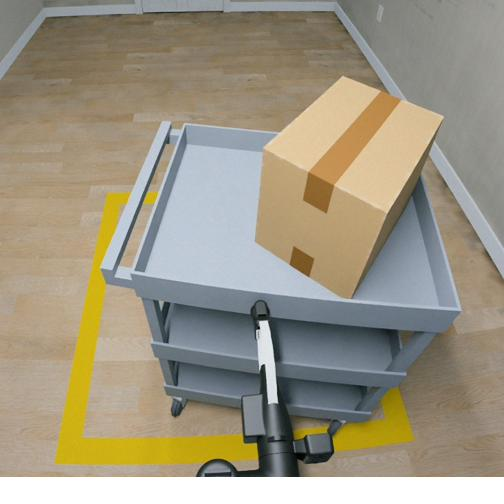

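Request:
move:
  r2: {"base":{"translate_m":-0.06}}
  cameras: []
  blocking: false

Request:
wait:
  seconds: 1.5
  cameras: []

Request:
move:
  r2: {"base":{"strafe_m":-0.18}}
  cameras: []
  blocking: false

Request:
wait:
  seconds: 3
  cameras: []

Request:
move:
  r2: {"base":{"translate_m":0.2},"pace":"slow"}
  cameras: []
  blocking: false

Request:
wait:
  seconds: 5
  cameras: ["r2_head_camera","r2_head_left_camera"]

Request:
zoom_image:
  camera: "r2_head_camera"
  region: [0, 200, 420, 560]

Scene clock: 1302.73 s.
move: r2 moving
r1: as last shown
r1.base_tilt: forward=-1.6 right=+1.3
r1.lidar_m: 4.85 2.78 2.03 2.01 0.25 0.25 0.53 1.28 1.35 2.77 2.90 4.01
r1.servo_current: wrist_yaw_rad=52(59) wrist_pitch_rad=46(46) wrist_roll_rad=52(59) gripper_m=46(46)
r1.contact_limits: strafe_m 0.6
r1.wrist_depth_mm: 136 138 - 530 291 201 - / 109 138 - 535 297 192 - / 116 139 249 544 298 193 - / 135 153 - 549 298 193 - / 1921 - - 564 300 194 160 / 1182 1182 194 559 191 193 - / 854 750 750 153 281 176 -
r2.base_odometry: x=-4.342 y=-4.195 heading=-0.634
r2.turned_by_wheels: +0.000
r2.turned_by_imu: +0.000
r2.base_tilt: forward=-0.6 right=+0.1
r2.lidar_m: 0.48 0.54 1.59 1.51 1.41 1.02 0.96 0.99 1.35 1.28 0.60 0.48
r2.base_status: translate_m moving
r2.joint_positions: lift_m=+0.657 arm_m=+0.000 wrist_yaw_rad=-0.002 wrist_pitch_rad=+0.004 wrist_roll_rad=+1.569 gripper_m=-0.019
r2.joint_status: not commanded
r2.measured_speeds: translate_m=-0.120 strafe_m=+0.001 rotate_rad=+0.000 lift_m=+0.000 arm_m=+0.000 wrist_yaw_rad=+0.000 wrist_pitch_rad=+0.000 wrist_roll_rad=+0.000
r2.motor_effort: lift_m=+14(14) arm_m=+4(4) wheel_0=-4(7) wheel_1=-6(8) wheel_2=+11(13)
r2.servo_current: wrist_yaw_rad=59(59) wrist_pitch_rad=39(52) wrist_roll_rad=52(52) gripper_m=72(78)
r2.hand_pose: x=+0.4591 y=-0.0881 z=+0.8344 quat_wxyz=(+0.708, +0.706, +0.001, -0.002) (m; r2's base frame)
r2.wrist_depth_mm: 267 267 265 228 - - - / 290 293 287 235 - - - / 330 329 325 241 - - - / - 377 377 250 - - - / - - - 256 - - - / - - 187 201 170 627 - / - - - - - 549 496
pictures: none
No camera images: "cameras" was empty.

Scene clock: 1303.50 s.
earlier move: r2 done
r1.base_odometry: x=-1.605 y=+1.585 heading=+2.932
r1.turned_by_wheels: +0.000
r1.turned_by_imu: +0.000
r1.base_tilt: forward=-1.6 right=+1.2
r1.lidar_m: 4.87 2.72 2.05 2.02 0.25 0.25 0.54 1.29 1.35 2.75 2.91 4.04
r1.base_status: not commanded
r1.joint_positions: lift_m=+0.127 arm_m=+0.000 wrist_yaw_rad=+3.092 wrist_pitch_rad=+0.002 wrist_roll_rad=+0.000 gripper_m=+0.056
r1.joint_status: not commanded
r1.measured_speeds: all 0
r1.motor_effort: lift_m=+20(20) arm_m=+4(4) wheel_0=+1(1) wheel_1=+7(8) wheel_2=-1(1)
r1.servo_current: wrist_yaw_rad=59(59) wrist_pitch_rad=46(46) wrist_roll_rad=46(59) gripper_m=39(46)
r1.contact_limits: strafe_m 0.6
r1.hand_pose: x=-0.1128 y=+0.1016 z=+0.3046 quat_wxyz=(+0.025, -0.001, +0.000, +1.000) (m; r1's base frame)
r1.wrist_depth_mm: 136 138 - 535 293 200 - / 109 138 - 539 298 191 - / 116 139 250 539 297 193 - / 135 153 - 544 300 194 - / 1863 - - 554 301 194 161 / 1182 1182 193 559 191 195 - / 854 759 759 153 279 176 -
r2.base_odometry: x=-4.365 y=-4.178 heading=-0.634
r2.turned_by_wheels: +0.000
r2.turned_by_imu: +0.000
r2.base_tilt: forward=-0.7 right=+0.0
r2.lidar_m: 0.53 0.57 1.58 1.51 1.35 0.99 0.94 0.98 1.32 1.27 1.31 0.52
r2.base_status: done
r2.joint_positions: lift_m=+0.657 arm_m=+0.000 wrist_yaw_rad=-0.002 wrist_pitch_rad=+0.004 wrist_roll_rad=+1.569 gripper_m=-0.019
r2.joint_status: not commanded
r2.measured_speeds: all 0
r2.motor_effort: lift_m=+14(14) arm_m=+4(4) wheel_0=-3(7) wheel_1=-4(8) wheel_2=+2(13)
r2.servo_current: wrist_yaw_rad=46(59) wrist_pitch_rad=46(52) wrist_roll_rad=39(59) gripper_m=78(85)
r2.hand_pose: x=+0.4591 y=-0.0881 z=+0.8344 quat_wxyz=(+0.708, +0.706, +0.001, -0.002) (m; r2's base frame)
r2.wrist_depth_mm: 304 312 300 257 - - - / 315 319 320 266 - - - / 375 359 353 274 - - - / - 410 415 282 - - - / - - - 290 - - - / - - 186 202 170 - - / - - - - - 564 512
wait: 0.77 of 1.5 s (r2 has come to rest)
pictures: none
No camera images: "cameras" was empty.

Scene clock: 1304.00 s.
move: r2 moving
r1: as last shown
r1.base_tilt: forward=-1.6 right=+1.3
r1.lidar_m: 4.86 2.74 2.06 2.02 0.25 0.25 0.54 1.28 1.35 2.78 2.89 4.01
r1.motor_effort: lift_m=+20(20) arm_m=+4(4) wheel_0=+0(1) wheel_1=+7(7) wheel_2=-1(1)
r1.servo_current: wrist_yaw_rad=20(59) wrist_pitch_rad=46(52) wrist_roll_rad=59(65) gripper_m=39(52)
r1.contact_limits: strafe_m 0.6
r1.wrist_depth_mm: 136 138 - 535 293 201 - / 109 138 - 539 296 192 - / 116 139 249 539 298 193 - / 135 153 - 549 300 193 - / 1983 - - 554 300 194 161 / 1160 1229 194 559 191 195 - / 842 750 759 153 279 176 -
r2.base_odometry: x=-4.387 y=-4.207 heading=-0.634
r2.turned_by_wheels: +0.000
r2.turned_by_imu: +0.000
r2.base_tilt: forward=-0.7 right=+0.0
r2.lidar_m: 0.49 0.59 1.63 1.56 1.36 0.98 0.93 1.00 1.32 1.23 1.27 0.50
r2.base_status: strafe_m moving
r2.joint_positions: lift_m=+0.657 arm_m=+0.000 wrist_yaw_rad=-0.002 wrist_pitch_rad=+0.004 wrist_roll_rad=+1.569 gripper_m=-0.019
r2.joint_status: not commanded
r2.measured_speeds: translate_m=+0.001 strafe_m=-0.141 rotate_rad=-0.003 lift_m=+0.000 arm_m=+0.000 wrist_yaw_rad=+0.000 wrist_pitch_rad=+0.000 wrist_roll_rad=+0.000
r2.motor_effort: lift_m=+14(14) arm_m=+4(4) wheel_0=+10(12) wheel_1=-10(12) wheel_2=-1(3)
r2.servo_current: wrist_yaw_rad=59(59) wrist_pitch_rad=39(46) wrist_roll_rad=46(59) gripper_m=78(78)
r2.hand_pose: x=+0.4591 y=-0.0881 z=+0.8344 quat_wxyz=(+0.708, +0.706, +0.001, -0.002) (m; r2's base frame)
r2.wrist_depth_mm: - 373 347 251 - - - / 303 303 306 260 - - - / 334 334 338 267 - - - / - 382 384 277 - - - / - 449 449 283 - - - / - - 187 202 170 - - / - - - - - 609 -
pictures: none
No camera images: "cameras" was empty.

Scene clock: 1305.37 s.
earlier move: r2 done
r1.base_odometry: x=-1.605 y=+1.585 heading=+2.932
r1.turned_by_wheels: +0.000
r1.turned_by_imu: +0.000
r1.base_tilt: forward=-1.6 right=+1.2
r1.lidar_m: 4.86 2.75 2.02 2.01 0.25 0.26 0.56 1.29 1.35 2.74 2.89 3.99
r1.base_status: not commanded
r1.joint_positions: lift_m=+0.127 arm_m=+0.000 wrist_yaw_rad=+3.092 wrist_pitch_rad=+0.002 wrist_roll_rad=+0.000 gripper_m=+0.056
r1.joint_status: not commanded
r1.measured_speeds: all 0
r1.motor_effort: lift_m=+20(20) arm_m=+4(4) wheel_0=+0(1) wheel_1=+7(7) wheel_2=-1(1)
r1.servo_current: wrist_yaw_rad=59(65) wrist_pitch_rad=46(52) wrist_roll_rad=52(65) gripper_m=46(52)
r1.contact_limits: strafe_m 0.6
r1.hand_pose: x=-0.1128 y=+0.1016 z=+0.3046 quat_wxyz=(+0.025, -0.001, +0.000, +1.000) (m; r1's base frame)
r1.wrist_depth_mm: 136 138 - 530 293 200 - / 109 138 - 530 296 192 - / 116 139 248 539 297 194 - / 135 153 - 544 300 194 - / 1921 - - 554 301 195 160 / 1182 1205 194 559 191 195 - / 831 750 750 153 279 176 -
r2.base_odometry: x=-4.472 y=-4.323 heading=-0.634
r2.turned_by_wheels: +0.000
r2.turned_by_imu: +0.000
r2.base_tilt: forward=-0.7 right=+0.1
r2.lidar_m: 0.48 0.53 1.79 1.70 1.37 0.98 0.93 0.96 1.15 1.09 1.16 0.45
r2.base_status: done
r2.joint_positions: lift_m=+0.657 arm_m=+0.000 wrist_yaw_rad=-0.002 wrist_pitch_rad=+0.004 wrist_roll_rad=+1.569 gripper_m=-0.019
r2.joint_status: not commanded
r2.measured_speeds: all 0
r2.motor_effort: lift_m=+14(14) arm_m=+4(4) wheel_0=+3(13) wheel_1=-3(12) wheel_2=+0(3)
r2.servo_current: wrist_yaw_rad=52(59) wrist_pitch_rad=39(46) wrist_roll_rad=46(59) gripper_m=78(78)
r2.hand_pose: x=+0.4591 y=-0.0881 z=+0.8344 quat_wxyz=(+0.708, +0.706, +0.001, -0.002) (m; r2's base frame)
r2.wrist_depth_mm: - - - 225 231 233 233 / - - 496 232 - 1808 - / - 424 404 240 - - - / 382 355 343 247 - - - / 307 306 306 254 - - - / 359 347 186 202 179 - - / - 410 413 - - - -
wait: 1.37 of 3 s (r2 has come to rest)
pictures: none
No camera images: "cameras" was empty.

Scene clock: 1305.87 s.
move: r2 moving
r1: as last shown
r1.base_tilt: forward=-1.6 right=+1.3
r1.lidar_m: 4.86 2.77 2.05 2.00 0.25 0.25 0.54 1.26 1.35 2.77 2.91 4.03
r1.servo_current: wrist_yaw_rad=52(65) wrist_pitch_rad=39(46) wrist_roll_rad=39(59) gripper_m=46(46)
r1.contact_limits: strafe_m 0.6
r1.wrist_depth_mm: 136 138 - 530 291 200 - / 109 138 - 535 296 193 - / 116 138 248 549 298 193 - / 135 153 - 549 298 195 - / 1983 - - 559 301 195 161 / 1205 1182 194 564 191 195 - / 854 750 750 154 278 176 -
r2.base_odometry: x=-4.462 y=-4.330 heading=-0.634
r2.turned_by_wheels: +0.000
r2.turned_by_imu: +0.000
r2.base_tilt: forward=-0.6 right=+0.1
r2.lidar_m: 0.48 0.52 1.77 1.69 1.38 1.00 0.95 0.99 1.16 1.10 1.13 0.46
r2.base_status: translate_m moving
r2.joint_positions: lift_m=+0.657 arm_m=+0.000 wrist_yaw_rad=-0.002 wrist_pitch_rad=+0.004 wrist_roll_rad=+1.569 gripper_m=-0.019
r2.joint_status: not commanded
r2.measured_speeds: translate_m=+0.048 strafe_m=+0.000 rotate_rad=-0.002 lift_m=+0.000 arm_m=+0.000 wrist_yaw_rad=+0.000 wrist_pitch_rad=+0.000 wrist_roll_rad=+0.000
r2.motor_effort: lift_m=+14(14) arm_m=+4(4) wheel_0=+4(9) wheel_1=+7(7) wheel_2=-9(10)
r2.servo_current: wrist_yaw_rad=39(52) wrist_pitch_rad=39(46) wrist_roll_rad=46(59) gripper_m=72(78)
r2.hand_pose: x=+0.4591 y=-0.0881 z=+0.8344 quat_wxyz=(+0.708, +0.706, +0.001, -0.002) (m; r2's base frame)
r2.wrist_depth_mm: - - - 216 222 232 230 / - - 484 222 - - - / - 413 394 229 - - - / 357 342 332 237 - - - / 294 294 294 243 - - - / 330 330 186 201 179 - - / - 375 394 - - - -
pictures: none
No camera images: "cameras" was empty.

Scene clock: 1308.63 s.
earlier move: r2 done
r1.base_odometry: x=-1.605 y=+1.585 heading=+2.932
r1.turned_by_wheels: +0.000
r1.turned_by_imu: +0.000
r1.base_tilt: forward=-1.6 right=+1.2
r1.lidar_m: 4.84 2.74 2.04 2.03 0.25 0.25 0.54 1.29 1.34 2.78 2.90 4.01
r1.base_status: not commanded
r1.joint_positions: lift_m=+0.127 arm_m=+0.000 wrist_yaw_rad=+3.092 wrist_pitch_rad=+0.002 wrist_roll_rad=+0.000 gripper_m=+0.056
r1.joint_status: not commanded
r1.measured_speeds: all 0
r1.motor_effort: lift_m=+20(20) arm_m=+4(4) wheel_0=+0(1) wheel_1=+7(7) wheel_2=-1(1)
r1.servo_current: wrist_yaw_rad=52(72) wrist_pitch_rad=46(52) wrist_roll_rad=52(65) gripper_m=39(46)
r1.contact_limits: strafe_m 0.6
r1.hand_pose: x=-0.1128 y=+0.1016 z=+0.3046 quat_wxyz=(+0.025, -0.001, +0.000, +1.000) (m; r1's base frame)
r1.wrist_depth_mm: 136 138 - 525 293 201 - / 109 138 - 539 298 192 - / 116 138 243 544 298 193 - / 135 153 - 549 298 194 - / 1983 - - 549 303 195 160 / 1182 1160 194 559 190 195 - / 842 741 759 153 282 176 -
r2.base_odometry: x=-4.311 y=-4.442 heading=-0.634
r2.turned_by_wheels: +0.000
r2.turned_by_imu: +0.000
r2.base_tilt: forward=-0.7 right=+0.1
r2.lidar_m: 0.44 0.53 1.79 1.69 1.63 1.20 1.11 1.20 1.14 1.08 1.13 0.45
r2.base_status: done
r2.joint_positions: lift_m=+0.657 arm_m=+0.000 wrist_yaw_rad=-0.003 wrist_pitch_rad=+0.004 wrist_roll_rad=+1.569 gripper_m=-0.019
r2.joint_status: not commanded
r2.measured_speeds: all 0
r2.motor_effort: lift_m=+14(14) arm_m=+4(4) wheel_0=+4(12) wheel_1=+4(8) wheel_2=-6(15)
r2.servo_current: wrist_yaw_rad=46(59) wrist_pitch_rad=39(52) wrist_roll_rad=52(59) gripper_m=72(85)
r2.hand_pose: x=+0.4590 y=-0.0883 z=+0.8344 quat_wxyz=(+0.708, +0.706, +0.000, -0.002) (m; r2's base frame)
r2.wrist_depth_mm: - 392 364 197 - - - / 322 320 291 206 - - - / 265 263 256 213 - - - / 279 281 274 222 - - - / 332 332 320 229 - - - / - 413 185 201 180 - - / - - - - - 597 -
wait: 2.77 of 5 s (r2 has come to rest)
pictures: r2_head_camera, r2_head_left_camera
Images, in order (width x height): r2_head_camera 420x560, r2_head_left_camera 420x672.

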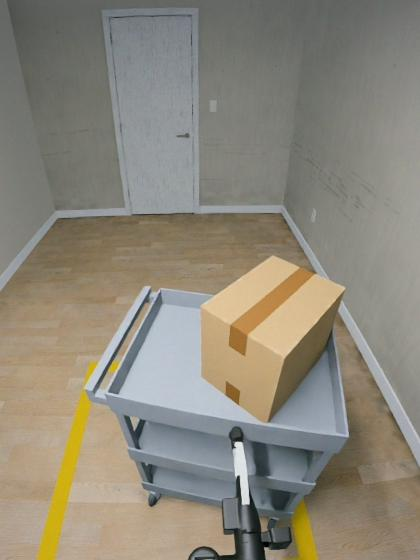

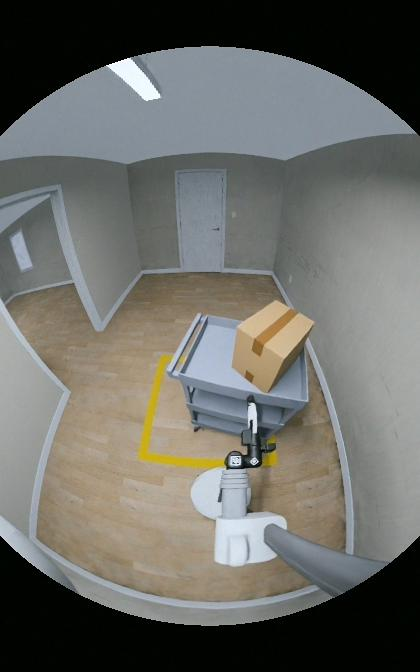

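Scaled by 1.200 from the camera's 420x560 image, which has a finer 1200x1600 frame.

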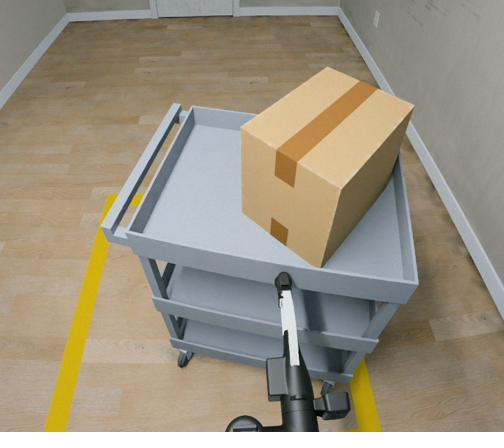

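Request:
move:
  r2: {"base":{"translate_m":-0.06}}
  cameras: []
  blocking: false

Request:
wait:
  seconds: 1.5
  cameras: []

Request:
move:
  r2: {"base":{"strafe_m":-0.15}}
  cameras: []
  blocking: false

Request:
wait:
  seconds: 3
  cameras: ["r2_head_camera"]

Scene clock: 1349.17 s.
move: r2 moving
r1: as last shown
r1.base_tilt: forward=-1.6 right=+1.3
r1.lidar_m: 4.86 2.73 2.06 2.02 0.25 0.27 0.56 1.27 1.36 2.77 2.89 3.98
r1.servo_current: wrist_yaw_rad=52(72) wrist_pitch_rad=39(52) wrist_roll_rad=59(65) gripper_m=33(46)
r1.contact_limits: strafe_m 0.6
r1.wrist_depth_mm: 136 138 - 530 293 201 - / 109 138 - 539 294 193 - / 116 139 243 539 297 193 - / 135 153 - 544 300 195 - / 1983 - - 564 300 195 160 / 1205 1205 193 559 191 194 - / 854 759 750 154 281 176 -
r2.base_odometry: x=-4.336 y=-4.423 heading=-0.634
r2.turned_by_wheels: +0.000
r2.turned_by_imu: +0.000
r2.base_tilt: forward=-0.6 right=+0.1
r2.lidar_m: 0.50 0.59 1.77 1.68 1.62 1.16 1.11 1.16 1.15 1.09 1.15 0.48
r2.base_status: translate_m moving
r2.joint_positions: lift_m=+0.657 arm_m=+0.000 wrist_yaw_rad=-0.003 wrist_pitch_rad=+0.004 wrist_roll_rad=+1.569 gripper_m=-0.019
r2.joint_status: not commanded
r2.measured_speeds: translate_m=-0.120 strafe_m=-0.001 rotate_rad=-0.001 lift_m=+0.000 arm_m=+0.000 wrist_yaw_rad=+0.000 wrist_pitch_rad=+0.000 wrist_roll_rad=+0.000
r2.motor_effort: lift_m=+14(14) arm_m=+4(4) wheel_0=-3(9) wheel_1=-9(9) wheel_2=+12(12)
r2.servo_current: wrist_yaw_rad=39(52) wrist_pitch_rad=39(46) wrist_roll_rad=39(59) gripper_m=78(78)
r2.hand_pose: x=+0.4590 y=-0.0882 z=+0.8344 quat_wxyz=(+0.708, +0.706, +0.000, -0.002) (m; r2's base frame)
r2.wrist_depth_mm: - 418 410 219 - - - / 364 345 330 227 - - - / 289 286 282 236 - - - / 306 307 300 246 - - - / - 366 366 254 - - - / - - 186 202 180 - - / - - - - - 597 -
pictures: none
No camera images: "cameras" was empty.

Scene clock: 1349.93 s.
earlier move: r2 done
r1.base_odometry: x=-1.605 y=+1.585 heading=+2.932
r1.turned_by_wheels: +0.000
r1.turned_by_imu: +0.000
r1.base_tilt: forward=-1.6 right=+1.2
r1.lidar_m: 4.87 2.74 2.05 2.01 0.25 0.25 0.54 1.29 1.37 2.76 2.90 4.02
r1.base_status: not commanded
r1.joint_positions: lift_m=+0.127 arm_m=+0.000 wrist_yaw_rad=+3.092 wrist_pitch_rad=+0.002 wrist_roll_rad=+0.000 gripper_m=+0.056
r1.joint_status: not commanded
r1.measured_speeds: all 0
r1.motor_effort: lift_m=+20(20) arm_m=+4(4) wheel_0=+0(1) wheel_1=+7(7) wheel_2=-1(1)
r1.servo_current: wrist_yaw_rad=52(72) wrist_pitch_rad=39(52) wrist_roll_rad=59(65) gripper_m=33(46)
r1.contact_limits: strafe_m 0.6
r1.hand_pose: x=-0.1128 y=+0.1016 z=+0.3046 quat_wxyz=(+0.025, -0.001, +0.000, +1.000) (m; r1's base frame)
r1.wrist_depth_mm: 136 138 - 525 293 200 - / 109 138 - 535 296 192 - / 116 139 243 544 298 193 - / 135 153 - 549 298 194 - / 1983 - - 554 301 194 160 / 1182 1205 194 559 191 194 - / 842 759 768 153 281 176 -
r2.base_odometry: x=-4.359 y=-4.406 heading=-0.634
r2.turned_by_wheels: +0.000
r2.turned_by_imu: +0.000
r2.base_tilt: forward=-0.7 right=+0.1
r2.lidar_m: 0.51 0.59 1.77 1.70 1.57 1.12 1.07 1.14 1.13 1.09 1.16 0.52
r2.base_status: done
r2.joint_positions: lift_m=+0.657 arm_m=+0.000 wrist_yaw_rad=-0.003 wrist_pitch_rad=+0.004 wrist_roll_rad=+1.569 gripper_m=-0.019
r2.joint_status: not commanded
r2.measured_speeds: all 0
r2.motor_effort: lift_m=+14(14) arm_m=+4(4) wheel_0=-4(9) wheel_1=-2(9) wheel_2=+3(12)
r2.servo_current: wrist_yaw_rad=39(52) wrist_pitch_rad=39(59) wrist_roll_rad=52(59) gripper_m=72(78)
r2.hand_pose: x=+0.4590 y=-0.0882 z=+0.8344 quat_wxyz=(+0.708, +0.706, +0.000, -0.002) (m; r2's base frame)
r2.wrist_depth_mm: - 512 459 250 - - - / - 399 397 258 - - - / 345 330 329 270 - - - / 340 342 342 279 - - - / - 404 404 290 - - - / - - 186 201 179 - - / - - - - - - -
wait: 0.77 of 1.5 s (r2 has come to rest)
pictures: none
No camera images: "cameras" was empty.

Scene clock: 1350.43 s.
move: r2 moving
r1: as last shown
r1.base_tilt: forward=-1.6 right=+1.3
r1.lidar_m: 4.84 2.76 2.06 2.02 0.25 0.25 0.56 1.27 1.35 2.77 2.88 3.98
r1.servo_current: wrist_yaw_rad=52(59) wrist_pitch_rad=39(52) wrist_roll_rad=46(65) gripper_m=39(46)
r1.contact_limits: strafe_m 0.6
r1.wrist_depth_mm: 136 138 - 530 291 200 - / 109 138 - 539 294 192 - / 116 139 243 544 298 193 - / 135 153 - 554 298 193 - / 1921 - - 559 300 194 161 / 1182 1205 194 564 191 195 - / 842 750 768 153 281 176 -
r2.base_odometry: x=-4.380 y=-4.435 heading=-0.634
r2.turned_by_wheels: +0.000
r2.turned_by_imu: +0.000
r2.base_tilt: forward=-0.6 right=+0.0
r2.lidar_m: 0.50 0.60 1.81 1.73 1.57 1.14 1.06 1.13 1.10 1.06 1.12 0.51
r2.base_status: strafe_m moving
r2.joint_positions: lift_m=+0.657 arm_m=+0.000 wrist_yaw_rad=-0.003 wrist_pitch_rad=+0.004 wrist_roll_rad=+1.569 gripper_m=-0.019
r2.joint_status: not commanded
r2.measured_speeds: translate_m=+0.000 strafe_m=-0.142 rotate_rad=+0.003 lift_m=+0.000 arm_m=+0.000 wrist_yaw_rad=+0.000 wrist_pitch_rad=+0.000 wrist_roll_rad=+0.000
r2.motor_effort: lift_m=+14(14) arm_m=+4(4) wheel_0=+9(14) wheel_1=-10(12) wheel_2=-1(2)
r2.servo_current: wrist_yaw_rad=46(59) wrist_pitch_rad=46(46) wrist_roll_rad=52(65) gripper_m=72(78)
r2.hand_pose: x=+0.4590 y=-0.0882 z=+0.8344 quat_wxyz=(+0.708, +0.706, +0.000, -0.002) (m; r2's base frame)
r2.wrist_depth_mm: - - 500 241 - 1756 - / - 436 418 253 - - - / - 359 359 263 - - - / 322 324 317 272 - - - / - 373 373 282 - - - / - 459 187 202 180 - - / - - - - - - -
pictures: none
No camera images: "cameras" was empty.

Scene clock: 1351.67 s.
earlier move: r2 done
r1.base_odometry: x=-1.605 y=+1.585 heading=+2.932
r1.turned_by_wheels: +0.000
r1.turned_by_imu: +0.000
r1.base_tilt: forward=-1.6 right=+1.3
r1.lidar_m: 4.86 2.74 2.07 2.01 0.25 0.25 0.53 1.30 1.37 2.77 2.89 4.05
r1.base_status: not commanded
r1.joint_positions: lift_m=+0.127 arm_m=+0.000 wrist_yaw_rad=+3.092 wrist_pitch_rad=+0.002 wrist_roll_rad=+0.000 gripper_m=+0.056
r1.joint_status: not commanded
r1.measured_speeds: all 0
r1.motor_effort: lift_m=+20(20) arm_m=+4(4) wheel_0=+0(1) wheel_1=+7(7) wheel_2=-1(1)
r1.servo_current: wrist_yaw_rad=65(65) wrist_pitch_rad=39(52) wrist_roll_rad=65(65) gripper_m=39(46)
r1.contact_limits: strafe_m 0.6
r1.hand_pose: x=-0.1128 y=+0.1016 z=+0.3046 quat_wxyz=(+0.025, -0.001, +0.000, +1.000) (m; r1's base frame)
r1.wrist_depth_mm: 136 138 - 535 291 200 - / 109 138 - 535 296 192 - / 116 139 243 544 298 193 - / 135 153 - 549 300 194 - / - - - 559 301 194 160 / 1205 1205 193 564 191 195 - / 854 759 759 153 282 175 -
r2.base_odometry: x=-4.448 y=-4.527 heading=-0.634
r2.turned_by_wheels: +0.000
r2.turned_by_imu: +0.000
r2.base_tilt: forward=-0.7 right=+0.1
r2.lidar_m: 0.49 0.57 1.93 1.84 1.56 1.12 1.07 1.12 0.99 0.95 1.00 0.48
r2.base_status: done
r2.joint_positions: lift_m=+0.657 arm_m=+0.000 wrist_yaw_rad=-0.003 wrist_pitch_rad=+0.004 wrist_roll_rad=+1.569 gripper_m=-0.019
r2.joint_status: not commanded
r2.measured_speeds: all 0
r2.motor_effort: lift_m=+14(15) arm_m=+4(4) wheel_0=+2(14) wheel_1=-1(12) wheel_2=+0(2)
r2.servo_current: wrist_yaw_rad=46(65) wrist_pitch_rad=39(52) wrist_roll_rad=46(65) gripper_m=78(78)
r2.hand_pose: x=+0.4590 y=-0.0882 z=+0.8344 quat_wxyz=(+0.708, +0.706, +0.000, -0.002) (m; r2's base frame)
r2.wrist_depth_mm: - - - - - 1661 1118 / - - - - - 1618 1160 / - - 480 234 241 239 238 / - 427 418 243 - - - / - 373 370 251 - - - / 330 329 187 202 179 - - / - 322 340 - - - -
wait: 1.23 of 3 s (r2 has come to rest)
pictures: r2_head_camera
Images, in order (width x height): r2_head_camera 420x560.

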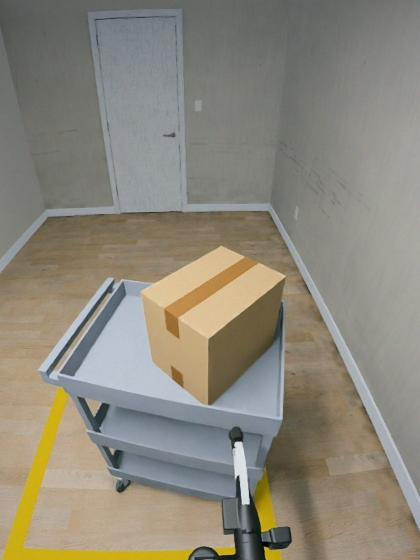

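Request:
move:
  r2: {"base":{"translate_m":0.18},"pace":"slow"}
  cameras: []
  blocking: false

Request:
wait:
  seconds: 4
  cameras: ["r2_head_camera","r2_head_left_camera"]

Request:
zoom_image:
  camera: "r2_head_camera"
  region: [0, 200, 420, 560]

Request:
zoom_image:
  camera: "r2_head_left_camera"
  region: [110, 290, 340, 490]

Scene clock: 1357.73 s.
move: r2 moving
r1: as last shown
r1.lidar_m: 4.86 2.72 2.05 2.02 0.25 0.26 0.52 1.27 1.35 2.77 2.88 4.02
r1.servo_current: wrist_yaw_rad=59(65) wrist_pitch_rad=39(46) wrist_roll_rad=46(52) gripper_m=33(46)
r1.contact_limits: strafe_m 0.6
r1.wrist_depth_mm: 136 138 - 530 293 201 - / 109 138 - 535 294 191 - / 116 139 242 539 298 193 - / 135 153 - 549 301 194 - / 1983 - - 554 301 195 160 / 1182 1182 194 554 191 195 - / 854 759 750 153 281 176 -
r2.base_odometry: x=-4.438 y=-4.534 heading=-0.634
r2.turned_by_wheels: +0.000
r2.turned_by_imu: +0.001
r2.base_tilt: forward=-0.7 right=+0.1
r2.lidar_m: 0.45 0.54 1.93 1.83 1.61 1.16 1.09 1.13 1.00 0.94 0.98 0.47
r2.base_status: translate_m moving
r2.joint_positions: lift_m=+0.657 arm_m=+0.000 wrist_yaw_rad=-0.003 wrist_pitch_rad=+0.004 wrist_roll_rad=+1.569 gripper_m=-0.019
r2.joint_status: not commanded
r2.measured_speeds: translate_m=+0.048 strafe_m=+0.000 rotate_rad=+0.000 lift_m=+0.000 arm_m=+0.000 wrist_yaw_rad=+0.000 wrist_pitch_rad=+0.000 wrist_roll_rad=+0.000
r2.motor_effort: lift_m=+14(14) arm_m=+4(4) wheel_0=+6(8) wheel_1=+6(6) wheel_2=-9(10)
r2.servo_current: wrist_yaw_rad=46(59) wrist_pitch_rad=39(46) wrist_roll_rad=52(52) gripper_m=78(78)
r2.hand_pose: x=+0.4590 y=-0.0882 z=+0.8344 quat_wxyz=(+0.708, +0.706, +0.000, -0.002) (m; r2's base frame)
r2.wrist_depth_mm: - - - - - 1661 1138 / - - - - - 1661 1138 / - 508 469 223 228 228 - / - 415 402 232 - - - / - 362 355 239 - - - / 322 322 187 202 180 - - / 343 304 320 - - - -
pictures: none
No camera images: "cameras" was empty.

Scene clock: 1360.30 s.
earlier move: r2 done
r1.base_odometry: x=-1.605 y=+1.585 heading=+2.932
r1.turned_by_wheels: +0.000
r1.turned_by_imu: +0.000
r1.base_tilt: forward=-1.6 right=+1.3
r1.lidar_m: 4.84 2.77 2.06 2.01 0.25 0.25 0.52 1.29 1.32 2.78 2.89 4.01
r1.base_status: not commanded
r1.joint_positions: lift_m=+0.127 arm_m=+0.000 wrist_yaw_rad=+3.092 wrist_pitch_rad=+0.002 wrist_roll_rad=+0.000 gripper_m=+0.056
r1.joint_status: not commanded
r1.measured_speeds: all 0
r1.motor_effort: lift_m=+20(20) arm_m=+4(4) wheel_0=+1(1) wheel_1=+7(7) wheel_2=-1(1)
r1.servo_current: wrist_yaw_rad=46(72) wrist_pitch_rad=46(52) wrist_roll_rad=46(65) gripper_m=39(46)
r1.contact_limits: strafe_m 0.6
r1.hand_pose: x=-0.1128 y=+0.1016 z=+0.3046 quat_wxyz=(+0.025, -0.001, +0.000, +1.000) (m; r1's base frame)
r1.wrist_depth_mm: 136 138 - 530 291 200 - / 109 138 - 539 294 193 - / 116 139 249 544 298 193 - / 135 153 - 554 298 194 - / 1921 - - 554 300 195 161 / 1205 1205 194 559 191 194 - / 842 759 750 153 281 176 -
r2.base_odometry: x=-4.303 y=-4.633 heading=-0.634
r2.turned_by_wheels: +0.000
r2.turned_by_imu: +0.000
r2.base_tilt: forward=-0.7 right=+0.0
r2.lidar_m: 0.44 0.53 1.90 1.85 1.82 1.32 1.26 1.32 1.00 0.94 0.99 0.47
r2.base_status: done
r2.joint_positions: lift_m=+0.657 arm_m=+0.000 wrist_yaw_rad=-0.003 wrist_pitch_rad=+0.004 wrist_roll_rad=+1.569 gripper_m=-0.019
r2.joint_status: not commanded
r2.measured_speeds: all 0
r2.motor_effort: lift_m=+14(14) arm_m=+4(4) wheel_0=+4(9) wheel_1=+5(8) wheel_2=-6(15)
r2.servo_current: wrist_yaw_rad=39(65) wrist_pitch_rad=46(46) wrist_roll_rad=46(59) gripper_m=72(78)
r2.hand_pose: x=+0.4590 y=-0.0882 z=+0.8344 quat_wxyz=(+0.708, +0.706, +0.000, -0.002) (m; r2's base frame)
r2.wrist_depth_mm: - - 203 203 - 1618 424 / - 459 424 209 - - - / - 377 357 216 - - - / 315 315 304 224 - - - / 279 278 279 229 - - - / 325 325 186 201 179 - - / - 392 370 - - - -
wait: 2.57 of 4 s (r2 has come to rest)
pictures: r2_head_camera, r2_head_left_camera
Images, in order (width x height): r2_head_camera 420x560, r2_head_left_camera 420x672.

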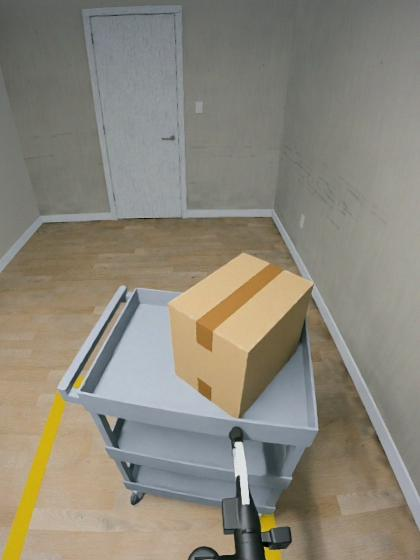

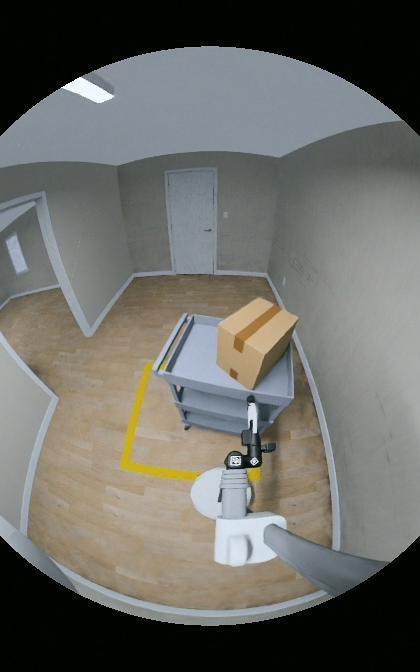

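Scaled by 1.200 from the camera's 420x560 image, which has a finer 1200x1600 frame.

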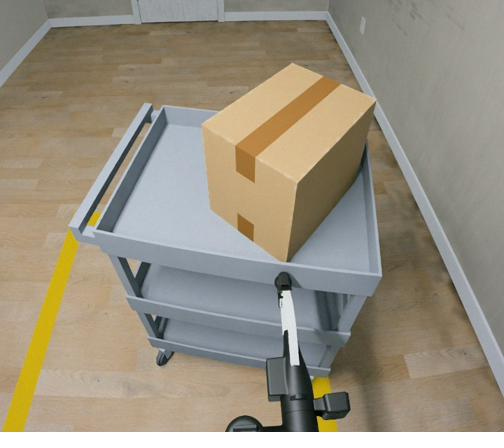

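Scaled by 2.191 from the camera's 420x672 image, which has a finer 600x960 frame.

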